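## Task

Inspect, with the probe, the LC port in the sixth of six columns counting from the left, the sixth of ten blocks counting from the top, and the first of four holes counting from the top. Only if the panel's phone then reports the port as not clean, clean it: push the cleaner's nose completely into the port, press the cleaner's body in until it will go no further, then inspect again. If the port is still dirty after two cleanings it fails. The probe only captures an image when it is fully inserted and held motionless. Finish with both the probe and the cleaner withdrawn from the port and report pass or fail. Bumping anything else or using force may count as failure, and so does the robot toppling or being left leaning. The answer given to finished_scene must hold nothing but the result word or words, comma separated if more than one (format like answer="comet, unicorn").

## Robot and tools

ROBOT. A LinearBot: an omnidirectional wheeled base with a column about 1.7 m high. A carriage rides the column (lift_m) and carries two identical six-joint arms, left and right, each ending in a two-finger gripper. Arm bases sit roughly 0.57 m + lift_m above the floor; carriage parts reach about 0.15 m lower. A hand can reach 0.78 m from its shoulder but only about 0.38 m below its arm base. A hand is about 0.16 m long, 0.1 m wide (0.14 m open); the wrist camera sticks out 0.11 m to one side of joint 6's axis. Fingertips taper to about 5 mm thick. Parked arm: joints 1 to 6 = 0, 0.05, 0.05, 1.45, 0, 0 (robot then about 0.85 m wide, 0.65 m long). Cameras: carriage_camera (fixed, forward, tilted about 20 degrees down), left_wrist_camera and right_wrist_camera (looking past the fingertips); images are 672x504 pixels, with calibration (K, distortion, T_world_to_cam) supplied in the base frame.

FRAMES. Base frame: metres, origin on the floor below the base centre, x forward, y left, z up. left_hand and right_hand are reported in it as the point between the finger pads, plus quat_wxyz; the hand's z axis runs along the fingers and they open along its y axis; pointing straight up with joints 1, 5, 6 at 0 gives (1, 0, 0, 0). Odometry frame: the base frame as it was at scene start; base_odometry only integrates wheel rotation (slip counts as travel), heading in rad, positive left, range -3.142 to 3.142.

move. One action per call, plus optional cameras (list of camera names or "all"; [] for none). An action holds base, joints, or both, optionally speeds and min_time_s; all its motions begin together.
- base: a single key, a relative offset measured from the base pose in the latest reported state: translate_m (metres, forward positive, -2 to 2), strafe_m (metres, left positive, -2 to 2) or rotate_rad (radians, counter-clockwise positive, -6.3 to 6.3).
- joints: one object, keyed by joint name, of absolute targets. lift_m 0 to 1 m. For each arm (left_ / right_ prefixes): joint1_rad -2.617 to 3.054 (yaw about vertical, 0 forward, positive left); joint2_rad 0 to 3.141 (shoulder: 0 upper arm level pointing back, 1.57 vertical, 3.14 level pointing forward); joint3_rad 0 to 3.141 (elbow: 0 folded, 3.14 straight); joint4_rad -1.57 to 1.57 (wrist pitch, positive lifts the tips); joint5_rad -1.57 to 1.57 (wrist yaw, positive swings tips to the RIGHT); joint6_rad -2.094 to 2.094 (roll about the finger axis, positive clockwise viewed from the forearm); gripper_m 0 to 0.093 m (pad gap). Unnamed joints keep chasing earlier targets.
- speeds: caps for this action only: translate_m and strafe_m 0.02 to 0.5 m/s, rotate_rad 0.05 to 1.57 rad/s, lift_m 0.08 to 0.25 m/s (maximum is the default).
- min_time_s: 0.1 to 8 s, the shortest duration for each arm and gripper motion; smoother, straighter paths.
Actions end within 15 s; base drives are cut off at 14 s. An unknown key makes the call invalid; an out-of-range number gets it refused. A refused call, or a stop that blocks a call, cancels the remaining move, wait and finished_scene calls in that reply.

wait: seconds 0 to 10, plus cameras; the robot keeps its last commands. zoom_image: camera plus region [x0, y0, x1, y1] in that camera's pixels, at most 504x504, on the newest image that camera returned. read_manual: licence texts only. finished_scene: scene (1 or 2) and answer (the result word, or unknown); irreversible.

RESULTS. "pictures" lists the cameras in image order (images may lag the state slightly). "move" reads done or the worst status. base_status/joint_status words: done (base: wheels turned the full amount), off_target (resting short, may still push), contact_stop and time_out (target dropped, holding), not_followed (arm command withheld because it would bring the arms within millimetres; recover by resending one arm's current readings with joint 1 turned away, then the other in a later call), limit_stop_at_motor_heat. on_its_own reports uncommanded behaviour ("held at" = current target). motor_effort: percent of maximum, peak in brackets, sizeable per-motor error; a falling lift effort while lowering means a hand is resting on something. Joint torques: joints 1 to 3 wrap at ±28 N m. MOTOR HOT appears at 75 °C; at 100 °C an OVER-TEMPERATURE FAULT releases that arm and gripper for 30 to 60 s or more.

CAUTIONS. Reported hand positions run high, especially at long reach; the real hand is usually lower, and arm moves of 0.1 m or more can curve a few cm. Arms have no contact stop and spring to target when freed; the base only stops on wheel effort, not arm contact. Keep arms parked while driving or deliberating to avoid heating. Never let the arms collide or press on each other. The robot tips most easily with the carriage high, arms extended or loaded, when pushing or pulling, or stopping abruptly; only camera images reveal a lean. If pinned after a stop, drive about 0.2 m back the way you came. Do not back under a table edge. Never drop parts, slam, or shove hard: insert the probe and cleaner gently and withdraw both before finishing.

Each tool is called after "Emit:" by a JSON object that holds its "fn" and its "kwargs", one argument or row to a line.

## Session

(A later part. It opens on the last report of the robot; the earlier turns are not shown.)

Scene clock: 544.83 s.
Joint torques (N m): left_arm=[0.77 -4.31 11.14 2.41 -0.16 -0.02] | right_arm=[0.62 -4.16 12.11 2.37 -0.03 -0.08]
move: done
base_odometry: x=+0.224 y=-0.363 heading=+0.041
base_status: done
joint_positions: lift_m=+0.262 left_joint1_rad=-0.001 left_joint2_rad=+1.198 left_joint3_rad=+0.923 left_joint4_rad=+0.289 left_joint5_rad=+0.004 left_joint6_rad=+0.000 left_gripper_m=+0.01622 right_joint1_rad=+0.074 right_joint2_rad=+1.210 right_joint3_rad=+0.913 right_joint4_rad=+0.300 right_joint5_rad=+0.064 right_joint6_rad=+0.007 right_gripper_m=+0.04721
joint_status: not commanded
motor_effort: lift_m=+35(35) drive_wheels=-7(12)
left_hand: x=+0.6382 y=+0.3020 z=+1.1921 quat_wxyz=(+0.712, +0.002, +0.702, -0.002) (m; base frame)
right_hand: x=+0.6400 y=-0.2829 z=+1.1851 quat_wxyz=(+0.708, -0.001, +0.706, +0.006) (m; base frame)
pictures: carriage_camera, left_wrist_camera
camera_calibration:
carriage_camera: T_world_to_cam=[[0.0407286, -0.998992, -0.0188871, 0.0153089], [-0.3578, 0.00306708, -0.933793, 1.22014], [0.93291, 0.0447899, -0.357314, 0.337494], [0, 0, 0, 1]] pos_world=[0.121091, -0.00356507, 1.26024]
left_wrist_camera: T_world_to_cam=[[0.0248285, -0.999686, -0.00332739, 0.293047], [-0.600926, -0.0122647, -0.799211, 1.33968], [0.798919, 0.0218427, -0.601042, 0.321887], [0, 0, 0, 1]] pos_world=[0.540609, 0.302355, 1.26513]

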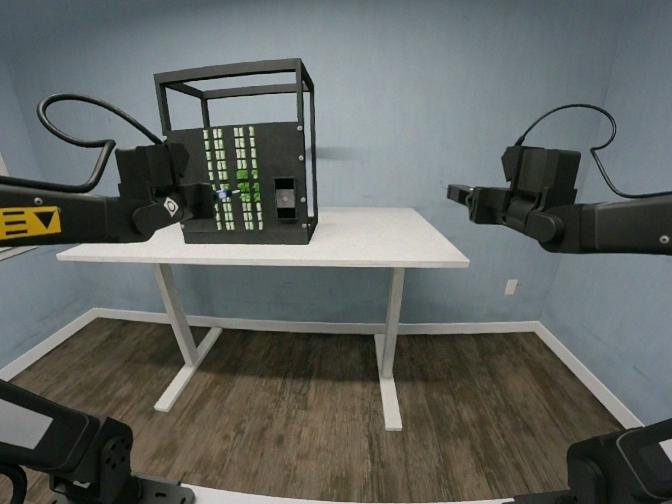

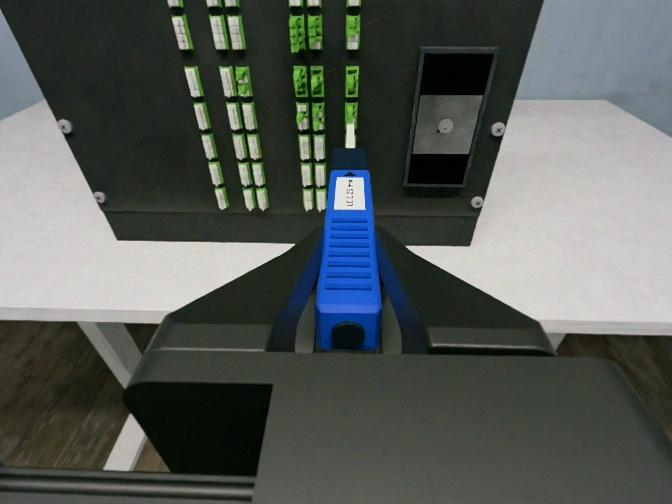

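Emit:
{"fn": "move", "kwargs": {
  "base": {"translate_m":0.07},
  "speeds": {"translate_m":0.05},
  "cameras": ["carriage_camera","left_wrist_camera"]
}}

Emit:
{"fn": "zoom_image", "kwargs": {
  "camera": "left_wrist_camera",
  "region": [320, 80, 380, 140]
}}

Emit:
{"fn": "zoom_image", "kwargs": {
  "camera": "left_wrist_camera",
  "region": [390, 60, 520, 230]
}}

Emit:
{"fn": "zoom_image", "kwargs": {
  "camera": "carriage_camera",
  "region": [200, 140, 290, 220]
}}

Scene clock: 557.27 s.
Joint torques (N m): left_arm=[0.79 -4.22 11.21 2.44 -0.16 -0.03] | right_arm=[0.62 -4.22 12.04 2.33 -0.04 -0.09]
move: done
base_odometry: x=+0.294 y=-0.360 heading=+0.040
base_status: done
joint_positions: lift_m=+0.262 left_joint1_rad=-0.001 left_joint2_rad=+1.198 left_joint3_rad=+0.925 left_joint4_rad=+0.287 left_joint5_rad=+0.004 left_joint6_rad=+0.000 left_gripper_m=+0.01622 right_joint1_rad=+0.074 right_joint2_rad=+1.210 right_joint3_rad=+0.913 right_joint4_rad=+0.300 right_joint5_rad=+0.064 right_joint6_rad=+0.007 right_gripper_m=+0.04721
joint_status: not commanded
motor_effort: lift_m=+35(35) drive_wheels=-5(13)
left_hand: x=+0.6382 y=+0.3020 z=+1.1923 quat_wxyz=(+0.712, +0.002, +0.702, -0.002) (m; base frame)
right_hand: x=+0.6400 y=-0.2829 z=+1.1850 quat_wxyz=(+0.708, -0.001, +0.706, +0.006) (m; base frame)
pictures: carriage_camera, left_wrist_camera
camera_calibration:
carriage_camera: T_world_to_cam=[[0.0407286, -0.998992, -0.0188871, 0.0153089], [-0.3578, 0.00306708, -0.933793, 1.22014], [0.93291, 0.0447899, -0.357314, 0.337494], [0, 0, 0, 1]] pos_world=[0.121091, -0.00356507, 1.26024]
left_wrist_camera: T_world_to_cam=[[0.0248267, -0.999686, -0.0033361, 0.293058], [-0.601214, -0.0122645, -0.798994, 1.33978], [0.798703, 0.0218421, -0.601329, 0.322409], [0, 0, 0, 1]] pos_world=[0.540708, 0.302355, 1.26533]

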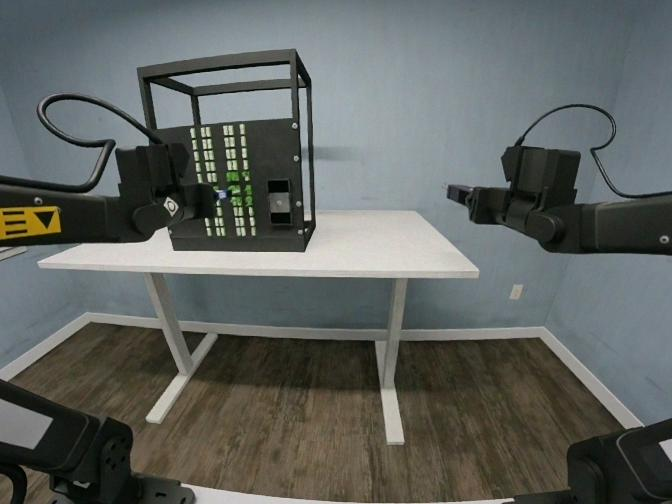

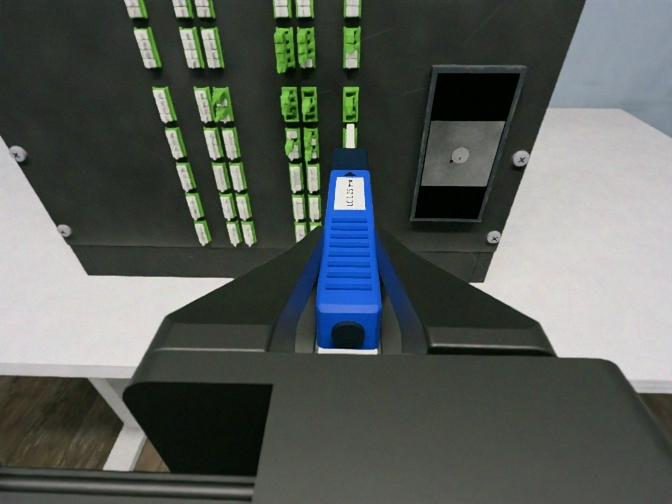

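Scaled by 8.400 from the camera's 672x504 image, which has a finer 960x720 frame.

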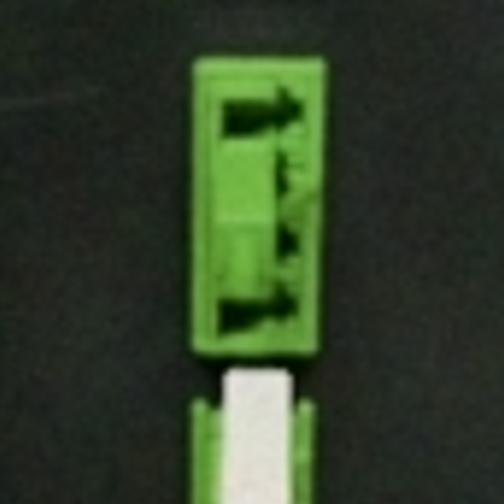

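Scaled by 2.965 from the camera's 672x504 image, which has a finer 960x720 frame.

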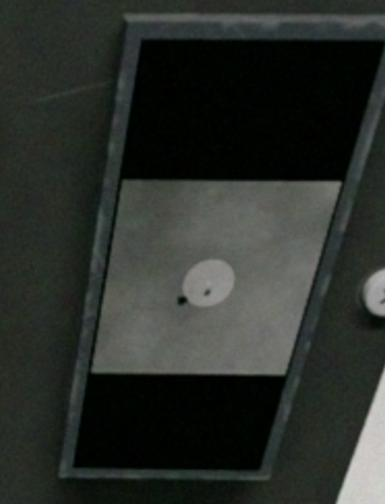

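Scaled by 5.600 from the camera's 672x504 image, which has a finer 960x720 frame.

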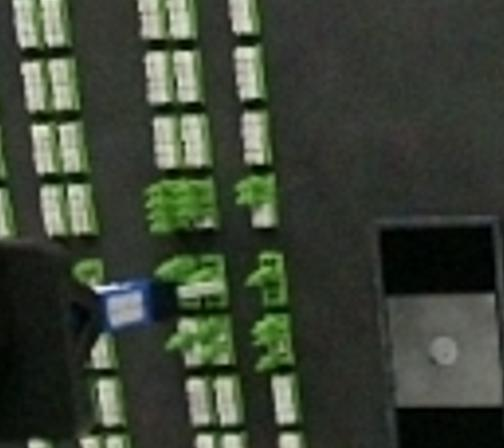

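Emit:
{"fn": "move", "kwargs": {
  "base": {"translate_m":0.05},
  "speeds": {"translate_m":0.05},
  "cameras": ["left_wrist_camera"]
}}

Emit:
{"fn": "zoom_image", "kwargs": {
  "camera": "left_wrist_camera",
  "region": [320, 80, 380, 140]
}}

Scene clock: 572.27 s.
Joint torques (N m): left_arm=[0.77 -4.46 11 2.42 -0.16 -0.03] | right_arm=[0.57 -4.3 12.12 2.33 -0.04 -0.08]
move: done
base_odometry: x=+0.344 y=-0.358 heading=+0.040
base_status: done
joint_positions: lift_m=+0.262 left_joint1_rad=-0.001 left_joint2_rad=+1.198 left_joint3_rad=+0.925 left_joint4_rad=+0.286 left_joint5_rad=+0.004 left_joint6_rad=+0.000 left_gripper_m=+0.01622 right_joint1_rad=+0.074 right_joint2_rad=+1.210 right_joint3_rad=+0.913 right_joint4_rad=+0.300 right_joint5_rad=+0.064 right_joint6_rad=+0.007 right_gripper_m=+0.04721
joint_status: not commanded
motor_effort: lift_m=+35(35) drive_wheels=-5(12)
left_hand: x=+0.6382 y=+0.3020 z=+1.1922 quat_wxyz=(+0.712, +0.002, +0.703, -0.002) (m; base frame)
right_hand: x=+0.6400 y=-0.2829 z=+1.1850 quat_wxyz=(+0.708, -0.001, +0.706, +0.006) (m; base frame)
pictures: left_wrist_camera
camera_calibration:
left_wrist_camera: T_world_to_cam=[[0.0248255, -0.999686, -0.00335598, 0.293083], [-0.601837, -0.0122649, -0.798525, 1.33952], [0.798233, 0.0218435, -0.601952, 0.323451], [0, 0, 0, 1]] pos_world=[0.540707, 0.302355, 1.26533]

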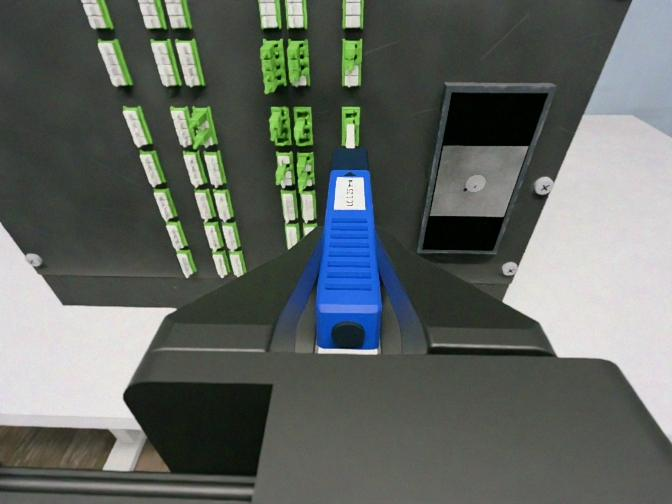

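Scaled by 8.400 from the camera's 672x504 image, which has a finer 960x720 frame.

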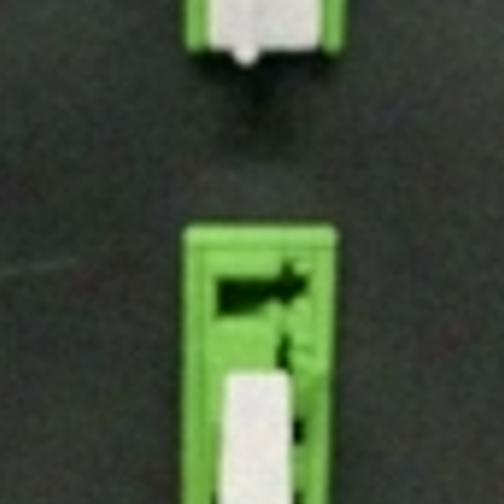

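Emit:
{"fn": "move", "kwargs": {
  "joints": {"left_joint1_rad":0.005,"lift_m":0.261},
  "min_time_s": 0.5,
  "cameras": []
}}

Emit:
{"fn": "move", "kwargs": {
  "base": {"translate_m":0.025},
  "speeds": {"translate_m":0.05},
  "cameras": ["left_wrist_camera"]
}}

Emit:
{"fn": "zoom_image", "kwargs": {
  "camera": "left_wrist_camera",
  "region": [330, 100, 370, 140]
}}

Scene clock: 581.50 s.
Joint torques (N m): left_arm=[1.17 -4.29 10.92 2.42 -0.16 -0.02] | right_arm=[0.62 -4.23 12.01 2.32 -0.04 -0.09]
move: done
base_odometry: x=+0.344 y=-0.358 heading=+0.040
base_status: not commanded
joint_positions: lift_m=+0.261 left_joint1_rad=-0.001 left_joint2_rad=+1.198 left_joint3_rad=+0.926 left_joint4_rad=+0.286 left_joint5_rad=+0.004 left_joint6_rad=+0.000 left_gripper_m=+0.01622 right_joint1_rad=+0.074 right_joint2_rad=+1.210 right_joint3_rad=+0.913 right_joint4_rad=+0.299 right_joint5_rad=+0.064 right_joint6_rad=+0.007 right_gripper_m=+0.04721
joint_status: all done
motor_effort: lift_m=+35(37) drive_wheels=-5(5)
left_hand: x=+0.6382 y=+0.3020 z=+1.1916 quat_wxyz=(+0.712, +0.002, +0.702, -0.002) (m; base frame)
right_hand: x=+0.6400 y=-0.2829 z=+1.1838 quat_wxyz=(+0.708, -0.001, +0.706, +0.006) (m; base frame)
pictures: none
No camera images: "cameras" was empty.

Scene clock: 582.50 s.
Joint torques (N m): left_arm=[1.21 0.75 10.92 3.05 -0.17 -0.03] | right_arm=[0.79 -4.31 12 2.37 -0.03 -0.1]
move: done
base_odometry: x=+0.368 y=-0.357 heading=+0.039
base_status: done
joint_positions: lift_m=+0.261 left_joint1_rad=-0.001 left_joint2_rad=+1.154 left_joint3_rad=+0.926 left_joint4_rad=+0.233 left_joint5_rad=+0.004 left_joint6_rad=+0.000 left_gripper_m=+0.01622 right_joint1_rad=+0.074 right_joint2_rad=+1.210 right_joint3_rad=+0.913 right_joint4_rad=+0.300 right_joint5_rad=+0.064 right_joint6_rad=+0.007 right_gripper_m=+0.04721
joint_status: not commanded
motor_effort: lift_m=+35(35) drive_wheels=+4(11)
left_hand: x=+0.6275 y=+0.3020 z=+1.1963 quat_wxyz=(+0.709, +0.002, +0.705, -0.002) (m; base frame)
right_hand: x=+0.6400 y=-0.2829 z=+1.1840 quat_wxyz=(+0.708, -0.001, +0.706, +0.006) (m; base frame)
pictures: left_wrist_camera
camera_calibration:
left_wrist_camera: T_world_to_cam=[[0.0247967, -0.999686, -0.00354426, 0.293605], [-0.607876, -0.0122632, -0.793938, 1.33472], [0.793645, 0.0218415, -0.607989, 0.344571], [0, 0, 0, 1]] pos_world=[0.530595, 0.302355, 1.27022]

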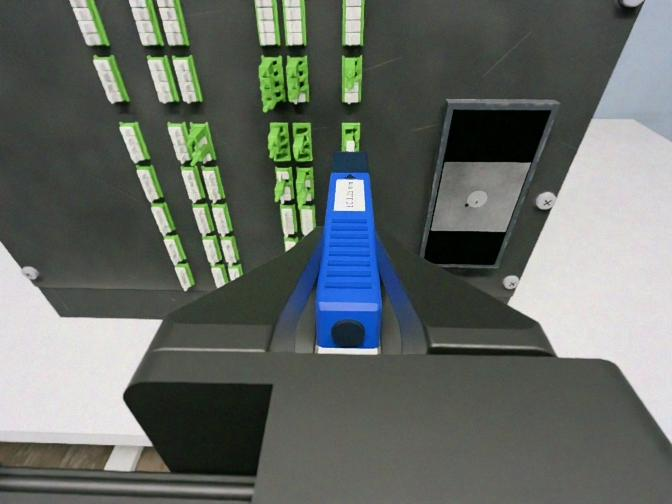

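Scaled by 12.600 from the camera's 672x504 image, which has a finer 960x720 frame.

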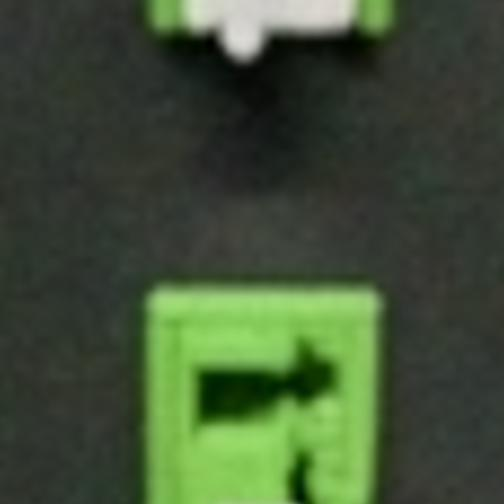

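Emit:
{"fn": "move", "kwargs": {
  "base": {"translate_m":-0.025},
  "speeds": {"translate_m":0.05},
  "cameras": ["left_wrist_camera","carriage_camera"]
}}

Emit:
{"fn": "zoom_image", "kwargs": {
  "camera": "left_wrist_camera",
  "region": [300, 80, 400, 180]
}}

Scene clock: 593.27 s.
Joint torques (N m): left_arm=[1.17 -3.77 10.91 2.51 -0.16 -0.03] | right_arm=[0.61 -4.41 11.99 2.32 -0.03 -0.1]
move: done
base_odometry: x=+0.343 y=-0.358 heading=+0.039
base_status: done
joint_positions: lift_m=+0.261 left_joint1_rad=-0.001 left_joint2_rad=+1.193 left_joint3_rad=+0.926 left_joint4_rad=+0.278 left_joint5_rad=+0.004 left_joint6_rad=+0.000 left_gripper_m=+0.01622 right_joint1_rad=+0.074 right_joint2_rad=+1.210 right_joint3_rad=+0.913 right_joint4_rad=+0.300 right_joint5_rad=+0.065 right_joint6_rad=+0.007 right_gripper_m=+0.04721
joint_status: not commanded
motor_effort: lift_m=+35(35) drive_wheels=+1(8)
left_hand: x=+0.6370 y=+0.3020 z=+1.1919 quat_wxyz=(+0.711, +0.002, +0.703, -0.002) (m; base frame)
right_hand: x=+0.6400 y=-0.2829 z=+1.1840 quat_wxyz=(+0.708, -0.001, +0.706, +0.006) (m; base frame)
pictures: carriage_camera, left_wrist_camera
camera_calibration:
carriage_camera: T_world_to_cam=[[0.0407286, -0.998992, -0.0188871, 0.0152901], [-0.3578, 0.00306708, -0.933793, 1.21921], [0.93291, 0.0447899, -0.357314, 0.337137], [0, 0, 0, 1]] pos_world=[0.121091, -0.00356507, 1.25924]
left_wrist_camera: T_world_to_cam=[[0.0248203, -0.999686, -0.00339203, 0.293156], [-0.603098, -0.0122675, -0.797572, 1.33823], [0.79728, 0.0218417, -0.603214, 0.326241], [0, 0, 0, 1]] pos_world=[0.539705, 0.302355, 1.26512]

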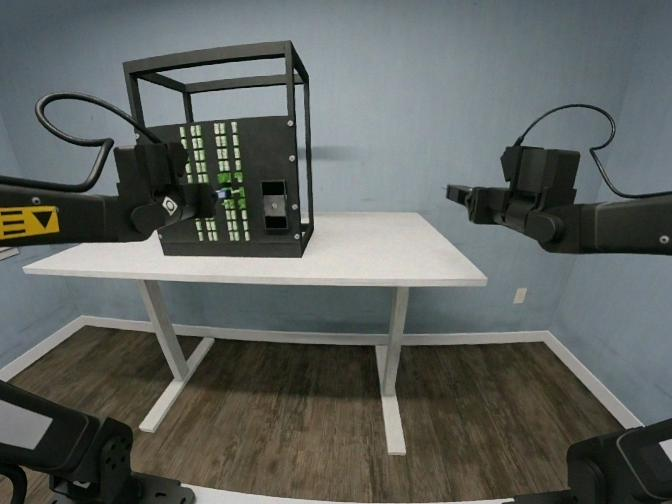

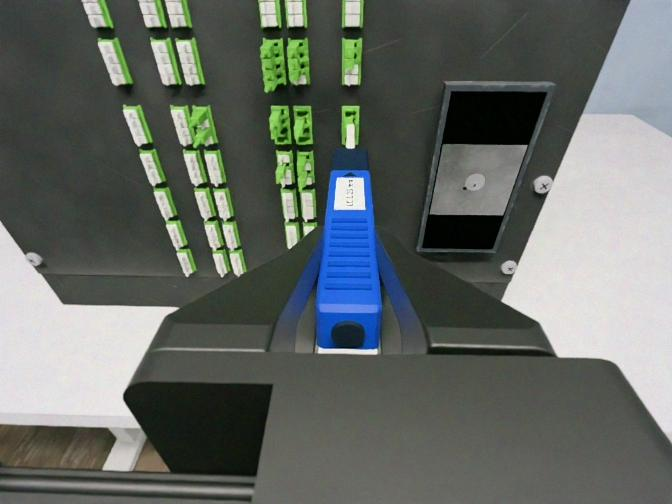

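Scaled by 5.040 from the camera's 672x504 image, which has a finer 960x720 frame.

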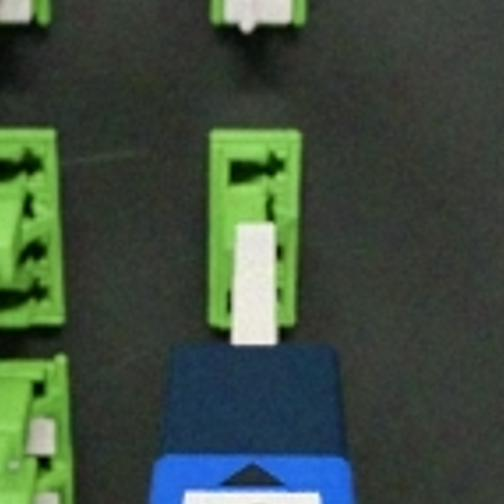

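Emit:
{"fn": "zoom_image", "kwargs": {
  "camera": "left_wrist_camera",
  "region": [290, 110, 410, 240]
}}

Emit:
{"fn": "zoom_image", "kwargs": {
  "camera": "left_wrist_camera",
  "region": [290, 230, 410, 360]
}}

Emit:
{"fn": "zoom_image", "kwargs": {
  "camera": "carriage_camera",
  "region": [190, 160, 260, 230]
}}

Scaled by 3.877 from the camera's 672x504 image, which has a finer 960x720 frame.

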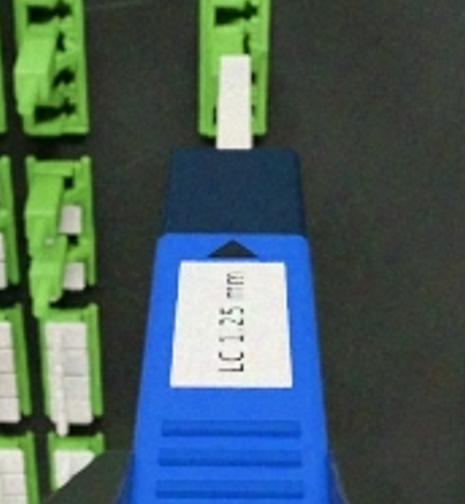

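Scaled by 3.877 from the camera's 672x504 image, which has a finer 960x720 frame.

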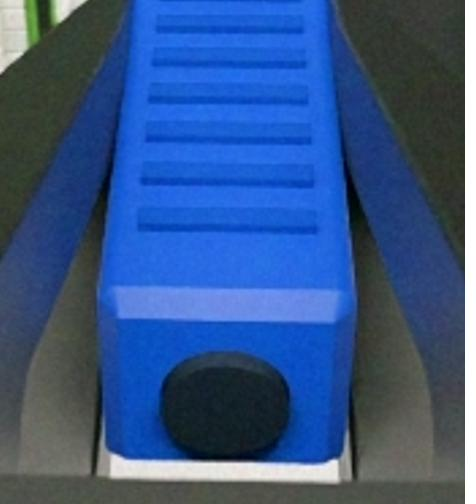

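Scaled by 7.200 from the camera's 672x504 image, which has a finer 960x720 frame.

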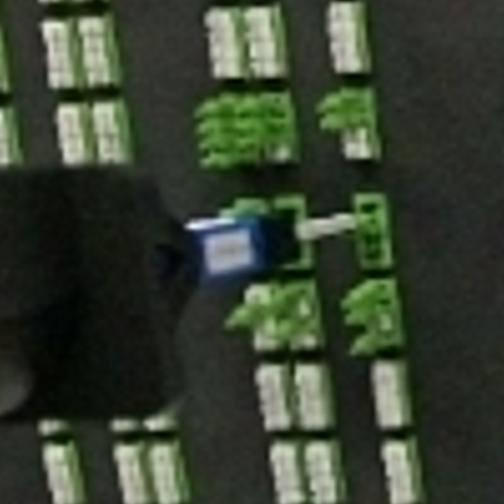

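Emit:
{"fn": "move", "kwargs": {
  "joints": {"left_joint1_rad":0.010},
  "min_time_s": 0.5,
  "cameras": []
}}

Emit:
{"fn": "move", "kwargs": {
  "base": {"translate_m":0.006},
  "speeds": {"translate_m":0.03},
  "cameras": ["left_wrist_camera","carriage_camera"]
}}

Emit:
{"fn": "zoom_image", "kwargs": {
  "camera": "left_wrist_camera",
  "region": [320, 90, 380, 150]
}}

Emit:
{"fn": "zoom_image", "kwargs": {
  "camera": "carriage_camera",
  "region": [210, 160, 260, 210]
}}

Scene clock: 653.57 s.
Joint torques (N m): left_arm=[1.29 -3.77 10.92 2.51 -0.16 -0.02] | right_arm=[0.62 -4.23 12.03 2.33 -0.04 -0.09]
move: done
base_odometry: x=+0.343 y=-0.358 heading=+0.039
base_status: not commanded
joint_positions: lift_m=+0.261 left_joint1_rad=+0.002 left_joint2_rad=+1.193 left_joint3_rad=+0.926 left_joint4_rad=+0.278 left_joint5_rad=+0.004 left_joint6_rad=+0.000 left_gripper_m=+0.01622 right_joint1_rad=+0.074 right_joint2_rad=+1.210 right_joint3_rad=+0.913 right_joint4_rad=+0.300 right_joint5_rad=+0.065 right_joint6_rad=+0.007 right_gripper_m=+0.04721
joint_status: all done
motor_effort: lift_m=+35(35) drive_wheels=+1(1)
left_hand: x=+0.6370 y=+0.3034 z=+1.1919 quat_wxyz=(+0.711, +0.001, +0.703, -0.001) (m; base frame)
right_hand: x=+0.6400 y=-0.2829 z=+1.1840 quat_wxyz=(+0.708, -0.001, +0.706, +0.006) (m; base frame)
pictures: none
No camera images: "cameras" was empty.

Scene clock: 654.27 s.
Joint torques (N m): left_arm=[1.28 -3.67 10.86 2.56 -0.16 -0.02] | right_arm=[0.73 -4.19 12.07 2.34 -0.04 -0.08]
move: done
base_odometry: x=+0.349 y=-0.358 heading=+0.039
base_status: done
joint_positions: lift_m=+0.261 left_joint1_rad=+0.002 left_joint2_rad=+1.193 left_joint3_rad=+0.926 left_joint4_rad=+0.279 left_joint5_rad=+0.004 left_joint6_rad=+0.000 left_gripper_m=+0.01622 right_joint1_rad=+0.074 right_joint2_rad=+1.210 right_joint3_rad=+0.913 right_joint4_rad=+0.299 right_joint5_rad=+0.065 right_joint6_rad=+0.007 right_gripper_m=+0.04721
joint_status: not commanded
motor_effort: lift_m=+35(35) drive_wheels=+1(8)
left_hand: x=+0.6370 y=+0.3034 z=+1.1920 quat_wxyz=(+0.711, +0.001, +0.703, -0.001) (m; base frame)
right_hand: x=+0.6400 y=-0.2829 z=+1.1839 quat_wxyz=(+0.708, -0.001, +0.706, +0.006) (m; base frame)
pictures: carriage_camera, left_wrist_camera
camera_calibration:
carriage_camera: T_world_to_cam=[[0.0407286, -0.998992, -0.0188871, 0.0152901], [-0.3578, 0.00306708, -0.933793, 1.21921], [0.93291, 0.0447899, -0.357314, 0.337137], [0, 0, 0, 1]] pos_world=[0.121091, -0.00356507, 1.25924]
left_wrist_camera: T_world_to_cam=[[0.0282619, -0.999595, -0.00345638, 0.292458], [-0.60276, -0.0142834, -0.797795, 1.33898], [0.797422, 0.0246306, -0.602919, 0.32506], [0, 0, 0, 1]] pos_world=[0.539606, 0.303458, 1.26522]

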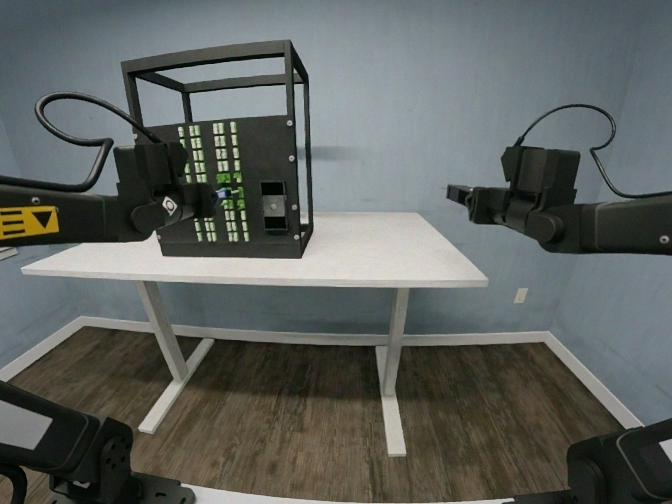

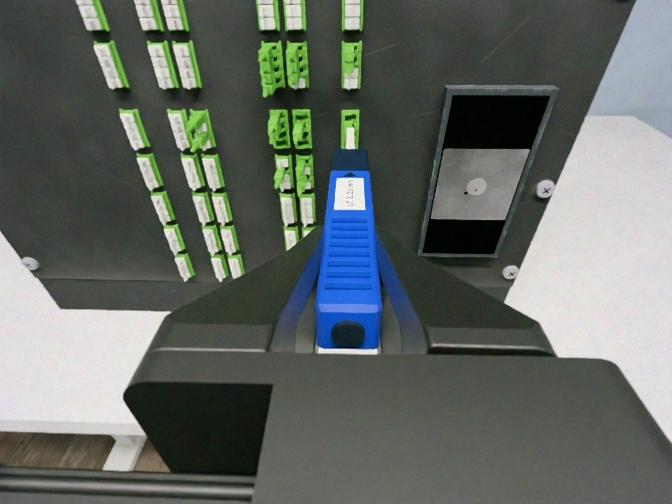

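Scaled by 8.400 from the camera's 672x504 image, which has a finer 960x720 frame.

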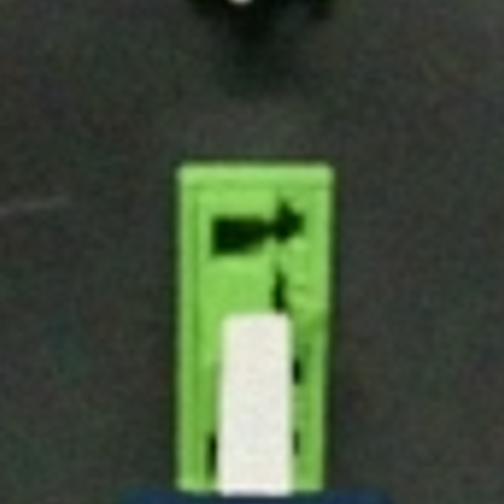

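Scaled by 10.080 from the camera's 672x504 image, which has a finer 960x720 frame.

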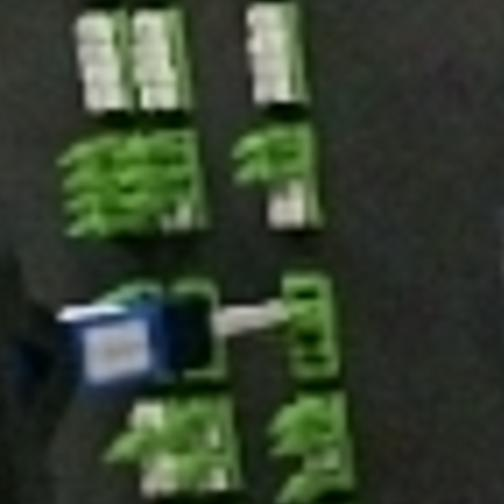

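Emit:
{"fn": "move", "kwargs": {
  "base": {"translate_m":-0.012},
  "speeds": {"translate_m":0.03},
  "cameras": []
}}

Emit:
{"fn": "move", "kwargs": {
  "joints": {"left_joint1_rad":0.013,"lift_m":0.264},
  "min_time_s": 0.5,
  "cameras": []
}}

Emit:
{"fn": "move", "kwargs": {
  "base": {"translate_m":0.006},
  "speeds": {"translate_m":0.03},
  "cameras": ["left_wrist_camera","carriage_camera"]
}}

Emit:
{"fn": "zoom_image", "kwargs": {
  "camera": "left_wrist_camera",
  "region": [320, 90, 380, 150]
}}

Emit:
{"fn": "zoom_image", "kwargs": {
  "camera": "carriage_camera",
  "region": [210, 160, 260, 210]
}}

Scene clock: 703.37 s.
Joint torques (N m): left_arm=[1.28 -3.92 10.85 2.49 -0.16 -0.02] | right_arm=[0.59 -4.16 12.04 2.31 -0.04 -0.1]
move: done
base_odometry: x=+0.337 y=-0.359 heading=+0.039
base_status: done
joint_positions: lift_m=+0.261 left_joint1_rad=+0.002 left_joint2_rad=+1.195 left_joint3_rad=+0.926 left_joint4_rad=+0.281 left_joint5_rad=+0.004 left_joint6_rad=+0.000 left_gripper_m=+0.01622 right_joint1_rad=+0.074 right_joint2_rad=+1.210 right_joint3_rad=+0.913 right_joint4_rad=+0.298 right_joint5_rad=+0.065 right_joint6_rad=+0.007 right_gripper_m=+0.04721
joint_status: not commanded
motor_effort: lift_m=+35(35) drive_wheels=-2(10)
left_hand: x=+0.6375 y=+0.3034 z=+1.1917 quat_wxyz=(+0.711, +0.001, +0.703, -0.001) (m; base frame)
right_hand: x=+0.6400 y=-0.2829 z=+1.1836 quat_wxyz=(+0.708, -0.001, +0.707, +0.006) (m; base frame)
pictures: none
No camera images: "cameras" was empty.

Scene clock: 704.17 s.
Joint torques (N m): left_arm=[1.33 -4.18 10.74 2.48 -0.16 -0.02] | right_arm=[0.64 -4.21 12.08 2.31 -0.03 -0.09]
move: done
base_odometry: x=+0.337 y=-0.359 heading=+0.039
base_status: not commanded
joint_positions: lift_m=+0.264 left_joint1_rad=+0.005 left_joint2_rad=+1.196 left_joint3_rad=+0.928 left_joint4_rad=+0.282 left_joint5_rad=+0.004 left_joint6_rad=+0.000 left_gripper_m=+0.01622 right_joint1_rad=+0.074 right_joint2_rad=+1.210 right_joint3_rad=+0.913 right_joint4_rad=+0.299 right_joint5_rad=+0.065 right_joint6_rad=+0.007 right_gripper_m=+0.04721
joint_status: all done
motor_effort: lift_m=+34(39) drive_wheels=-2(3)
left_hand: x=+0.6378 y=+0.3046 z=+1.1956 quat_wxyz=(+0.712, +0.000, +0.702, +0.000) (m; base frame)
right_hand: x=+0.6400 y=-0.2829 z=+1.1869 quat_wxyz=(+0.708, -0.001, +0.706, +0.006) (m; base frame)
pictures: none
No camera images: "cameras" was empty.

Scene clock: 704.87 s.
Joint torques (N m): left_arm=[1.33 -4.51 10.77 2.47 -0.16 -0.02] | right_arm=[0.61 -4.34 12.23 2.29 -0.04 -0.08]
move: done
base_odometry: x=+0.343 y=-0.359 heading=+0.039
base_status: done
joint_positions: lift_m=+0.264 left_joint1_rad=+0.005 left_joint2_rad=+1.199 left_joint3_rad=+0.928 left_joint4_rad=+0.282 left_joint5_rad=+0.004 left_joint6_rad=+0.000 left_gripper_m=+0.01622 right_joint1_rad=+0.074 right_joint2_rad=+1.210 right_joint3_rad=+0.913 right_joint4_rad=+0.299 right_joint5_rad=+0.065 right_joint6_rad=+0.007 right_gripper_m=+0.04721
joint_status: not commanded
motor_effort: lift_m=+34(34) drive_wheels=-2(7)
left_hand: x=+0.6383 y=+0.3046 z=+1.1947 quat_wxyz=(+0.711, +0.000, +0.703, +0.000) (m; base frame)
right_hand: x=+0.6400 y=-0.2829 z=+1.1869 quat_wxyz=(+0.708, -0.001, +0.706, +0.006) (m; base frame)
pictures: carriage_camera, left_wrist_camera
camera_calibration:
carriage_camera: T_world_to_cam=[[0.0407286, -0.998992, -0.0188871, 0.0153486], [-0.3578, 0.00306708, -0.933793, 1.2221], [0.93291, 0.0447899, -0.357314, 0.338245], [0, 0, 0, 1]] pos_world=[0.121091, -0.00356507, 1.26234]
left_wrist_camera: T_world_to_cam=[[0.0309, -0.999517, -0.00344261, 0.291862], [-0.603009, -0.0158949, -0.797576, 1.34234], [0.797136, 0.026721, -0.603208, 0.325435], [0, 0, 0, 1]] pos_world=[0.541006, 0.304361, 1.26792]

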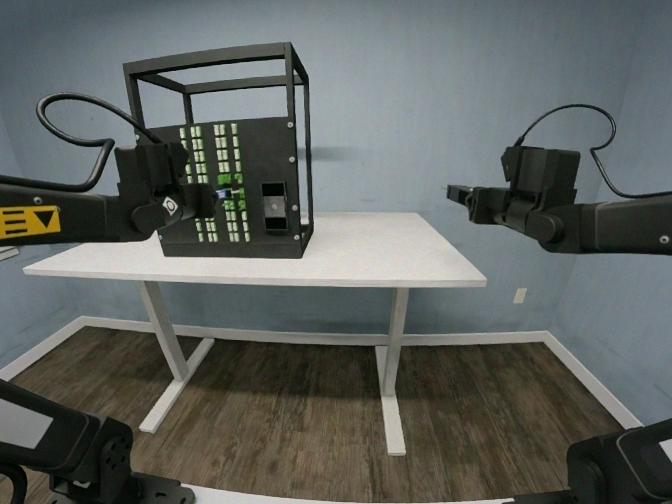

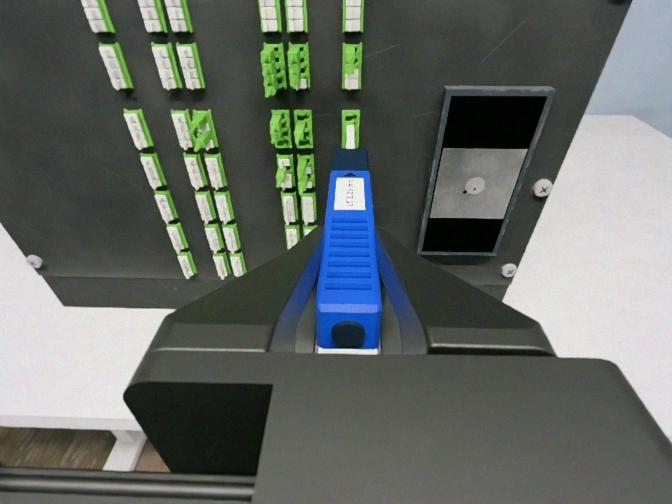

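Scaled by 8.400 from the camera's 672x504 image, which has a finer 960x720 frame.

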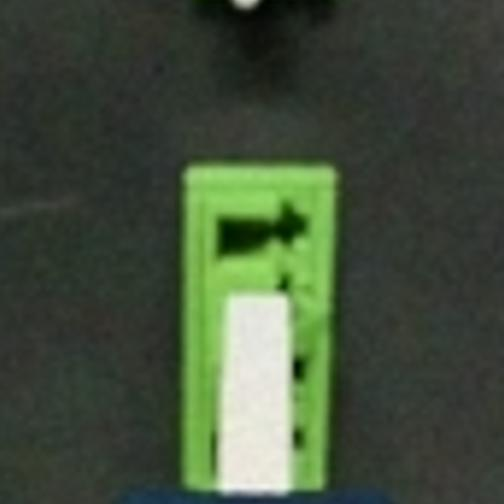

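Scaled by 10.080 from the camera's 672x504 image, which has a finer 960x720 frame.

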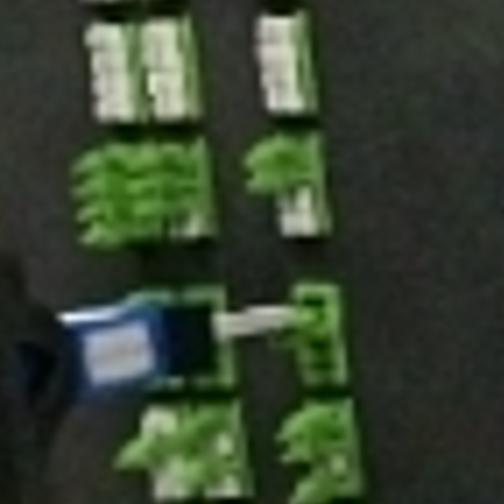

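Emit:
{"fn": "move", "kwargs": {
  "joints": {"left_joint1_rad":0.0155},
  "min_time_s": 0.5,
  "cameras": []
}}

Emit:
{"fn": "move", "kwargs": {
  "base": {"translate_m":0.006},
  "speeds": {"translate_m":0.03},
  "cameras": ["left_wrist_camera","carriage_camera"]
}}

Emit:
{"fn": "zoom_image", "kwargs": {
  "camera": "left_wrist_camera",
  "region": [320, 90, 380, 150]
}}

Emit:
{"fn": "zoom_image", "kwargs": {
  "camera": "carriage_camera",
  "region": [210, 160, 260, 210]
}}

Scene clock: 714.70 s.
Joint torques (N m): left_arm=[1.29 -4.36 10.73 2.48 -0.16 -0.03] | right_arm=[0.62 -4.22 12.04 2.33 -0.05 -0.09]
move: done
base_odometry: x=+0.343 y=-0.359 heading=+0.039
base_status: not commanded
joint_positions: lift_m=+0.264 left_joint1_rad=+0.008 left_joint2_rad=+1.199 left_joint3_rad=+0.928 left_joint4_rad=+0.282 left_joint5_rad=+0.004 left_joint6_rad=+0.000 left_gripper_m=+0.01622 right_joint1_rad=+0.074 right_joint2_rad=+1.210 right_joint3_rad=+0.913 right_joint4_rad=+0.299 right_joint5_rad=+0.065 right_joint6_rad=+0.007 right_gripper_m=+0.04721
joint_status: all done
motor_effort: lift_m=+34(34) drive_wheels=-3(3)
left_hand: x=+0.6383 y=+0.3059 z=+1.1947 quat_wxyz=(+0.711, -0.001, +0.703, +0.001) (m; base frame)
right_hand: x=+0.6400 y=-0.2829 z=+1.1869 quat_wxyz=(+0.708, -0.001, +0.706, +0.006) (m; base frame)
pictures: none
No camera images: "cameras" was empty.

Scene clock: 715.40 s.
Joint torques (N m): left_arm=[1.28 -4.42 10.84 2.52 -0.16 -0.02] | right_arm=[0.53 -4.29 11.97 2.32 -0.04 -0.1]
move: done
base_odometry: x=+0.349 y=-0.358 heading=+0.038
base_status: done
joint_positions: lift_m=+0.264 left_joint1_rad=+0.008 left_joint2_rad=+1.199 left_joint3_rad=+0.928 left_joint4_rad=+0.282 left_joint5_rad=+0.004 left_joint6_rad=+0.000 left_gripper_m=+0.01622 right_joint1_rad=+0.074 right_joint2_rad=+1.210 right_joint3_rad=+0.913 right_joint4_rad=+0.299 right_joint5_rad=+0.065 right_joint6_rad=+0.007 right_gripper_m=+0.04721
joint_status: not commanded
motor_effort: lift_m=+34(35) drive_wheels=+0(7)
left_hand: x=+0.6385 y=+0.3059 z=+1.1943 quat_wxyz=(+0.711, -0.001, +0.703, +0.001) (m; base frame)
right_hand: x=+0.6400 y=-0.2829 z=+1.1869 quat_wxyz=(+0.708, -0.001, +0.706, +0.006) (m; base frame)
pictures: carriage_camera, left_wrist_camera
camera_calibration:
carriage_camera: T_world_to_cam=[[0.0407286, -0.998992, -0.0188871, 0.0153486], [-0.3578, 0.00306708, -0.933793, 1.2221], [0.93291, 0.0447899, -0.357314, 0.338245], [0, 0, 0, 1]] pos_world=[0.121091, -0.00356507, 1.26234]
left_wrist_camera: T_world_to_cam=[[0.0339804, -0.999416, -0.00352199, 0.29126], [-0.603572, -0.0177125, -0.797112, 1.34258], [0.796584, 0.0292119, -0.603822, 0.325444], [0, 0, 0, 1]] pos_world=[0.541205, 0.305364, 1.26772]

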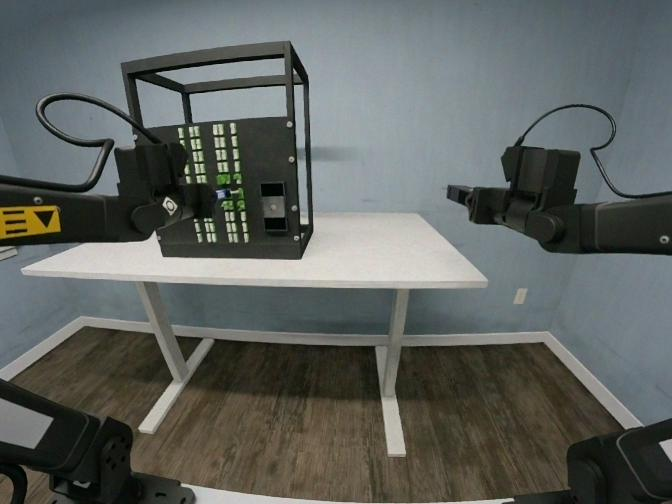

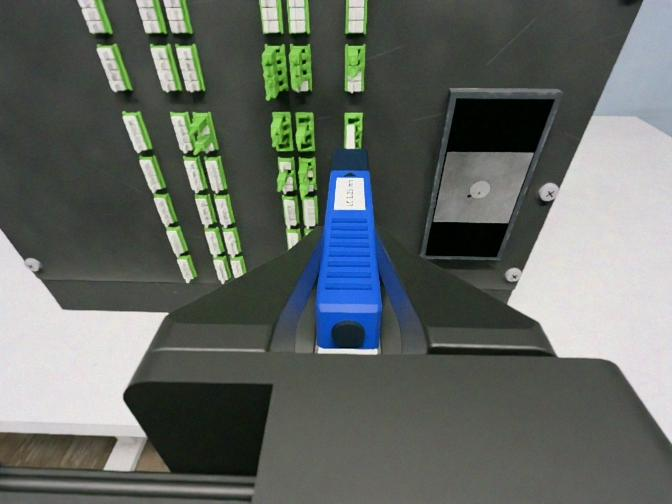

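Scaled by 8.400 from the camera's 672x504 image, which has a finer 960x720 frame.

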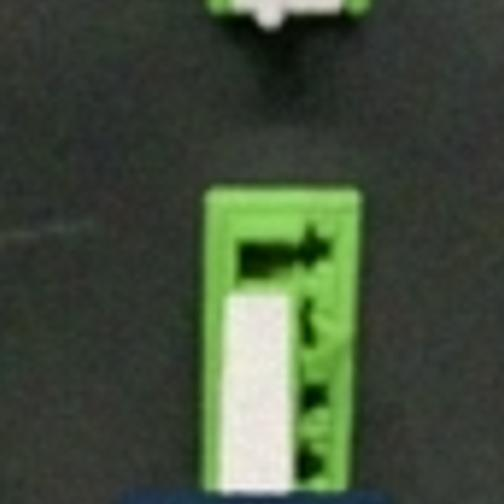

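Scaled by 10.080 from the camera's 672x504 image, which has a finer 960x720 frame.

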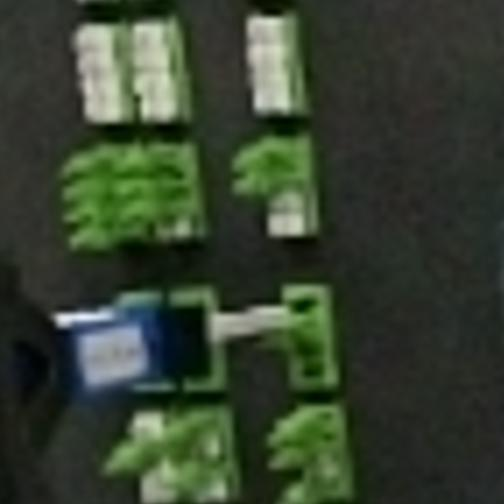

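Emit:
{"fn": "move", "kwargs": {
  "base": {"translate_m":0.006},
  "speeds": {"translate_m":0.03},
  "cameras": ["left_wrist_camera","carriage_camera"]
}}

Emit:
{"fn": "zoom_image", "kwargs": {
  "camera": "left_wrist_camera",
  "region": [320, 90, 380, 150]
}}

Emit:
{"fn": "zoom_image", "kwargs": {
  "camera": "carriage_camera",
  "region": [210, 160, 260, 210]
}}

Scene clock: 728.63 s.
Joint torques (N m): left_arm=[1.29 -4.52 10.67 2.52 -0.16 -0.03] | right_arm=[0.59 -4.19 12.15 2.33 -0.04 -0.1]
move: done
base_odometry: x=+0.355 y=-0.358 heading=+0.038
base_status: done
joint_positions: lift_m=+0.264 left_joint1_rad=+0.008 left_joint2_rad=+1.199 left_joint3_rad=+0.928 left_joint4_rad=+0.282 left_joint5_rad=+0.004 left_joint6_rad=+0.000 left_gripper_m=+0.01622 right_joint1_rad=+0.074 right_joint2_rad=+1.210 right_joint3_rad=+0.913 right_joint4_rad=+0.299 right_joint5_rad=+0.065 right_joint6_rad=+0.007 right_gripper_m=+0.04721
joint_status: not commanded
motor_effort: lift_m=+34(34) drive_wheels=+0(9)
left_hand: x=+0.6385 y=+0.3059 z=+1.1943 quat_wxyz=(+0.711, -0.001, +0.703, +0.001) (m; base frame)
right_hand: x=+0.6400 y=-0.2829 z=+1.1869 quat_wxyz=(+0.708, -0.001, +0.706, +0.006) (m; base frame)
pictures: carriage_camera, left_wrist_camera
camera_calibration:
carriage_camera: T_world_to_cam=[[0.0407286, -0.998992, -0.0188871, 0.0153486], [-0.3578, 0.00306708, -0.933793, 1.2221], [0.93291, 0.0447899, -0.357314, 0.338245], [0, 0, 0, 1]] pos_world=[0.121091, -0.00356507, 1.26234]
left_wrist_camera: T_world_to_cam=[[0.0339804, -0.999416, -0.00352199, 0.29126], [-0.603572, -0.0177125, -0.797112, 1.34258], [0.796584, 0.0292119, -0.603822, 0.325444], [0, 0, 0, 1]] pos_world=[0.541205, 0.305364, 1.26772]

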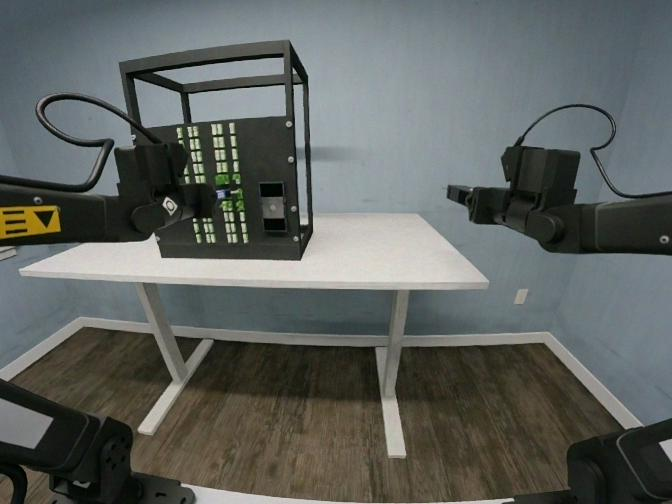

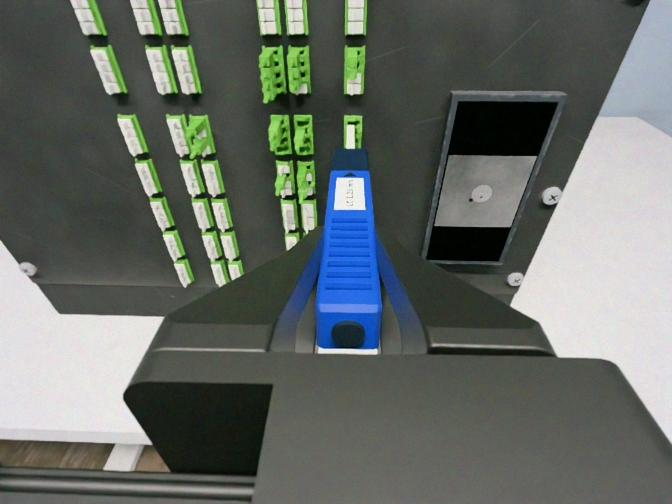

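Scaled by 8.400 from the camera's 672x504 image, which has a finer 960x720 frame.

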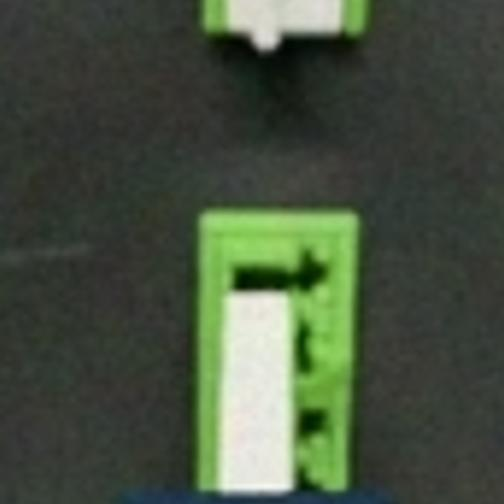

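Scaled by 10.080 from the camera's 672x504 image, which has a finer 960x720 frame.

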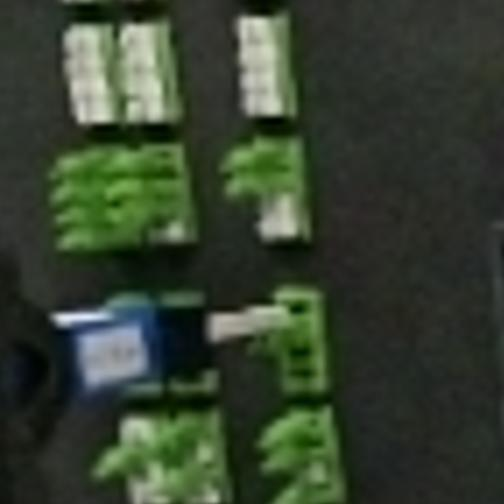

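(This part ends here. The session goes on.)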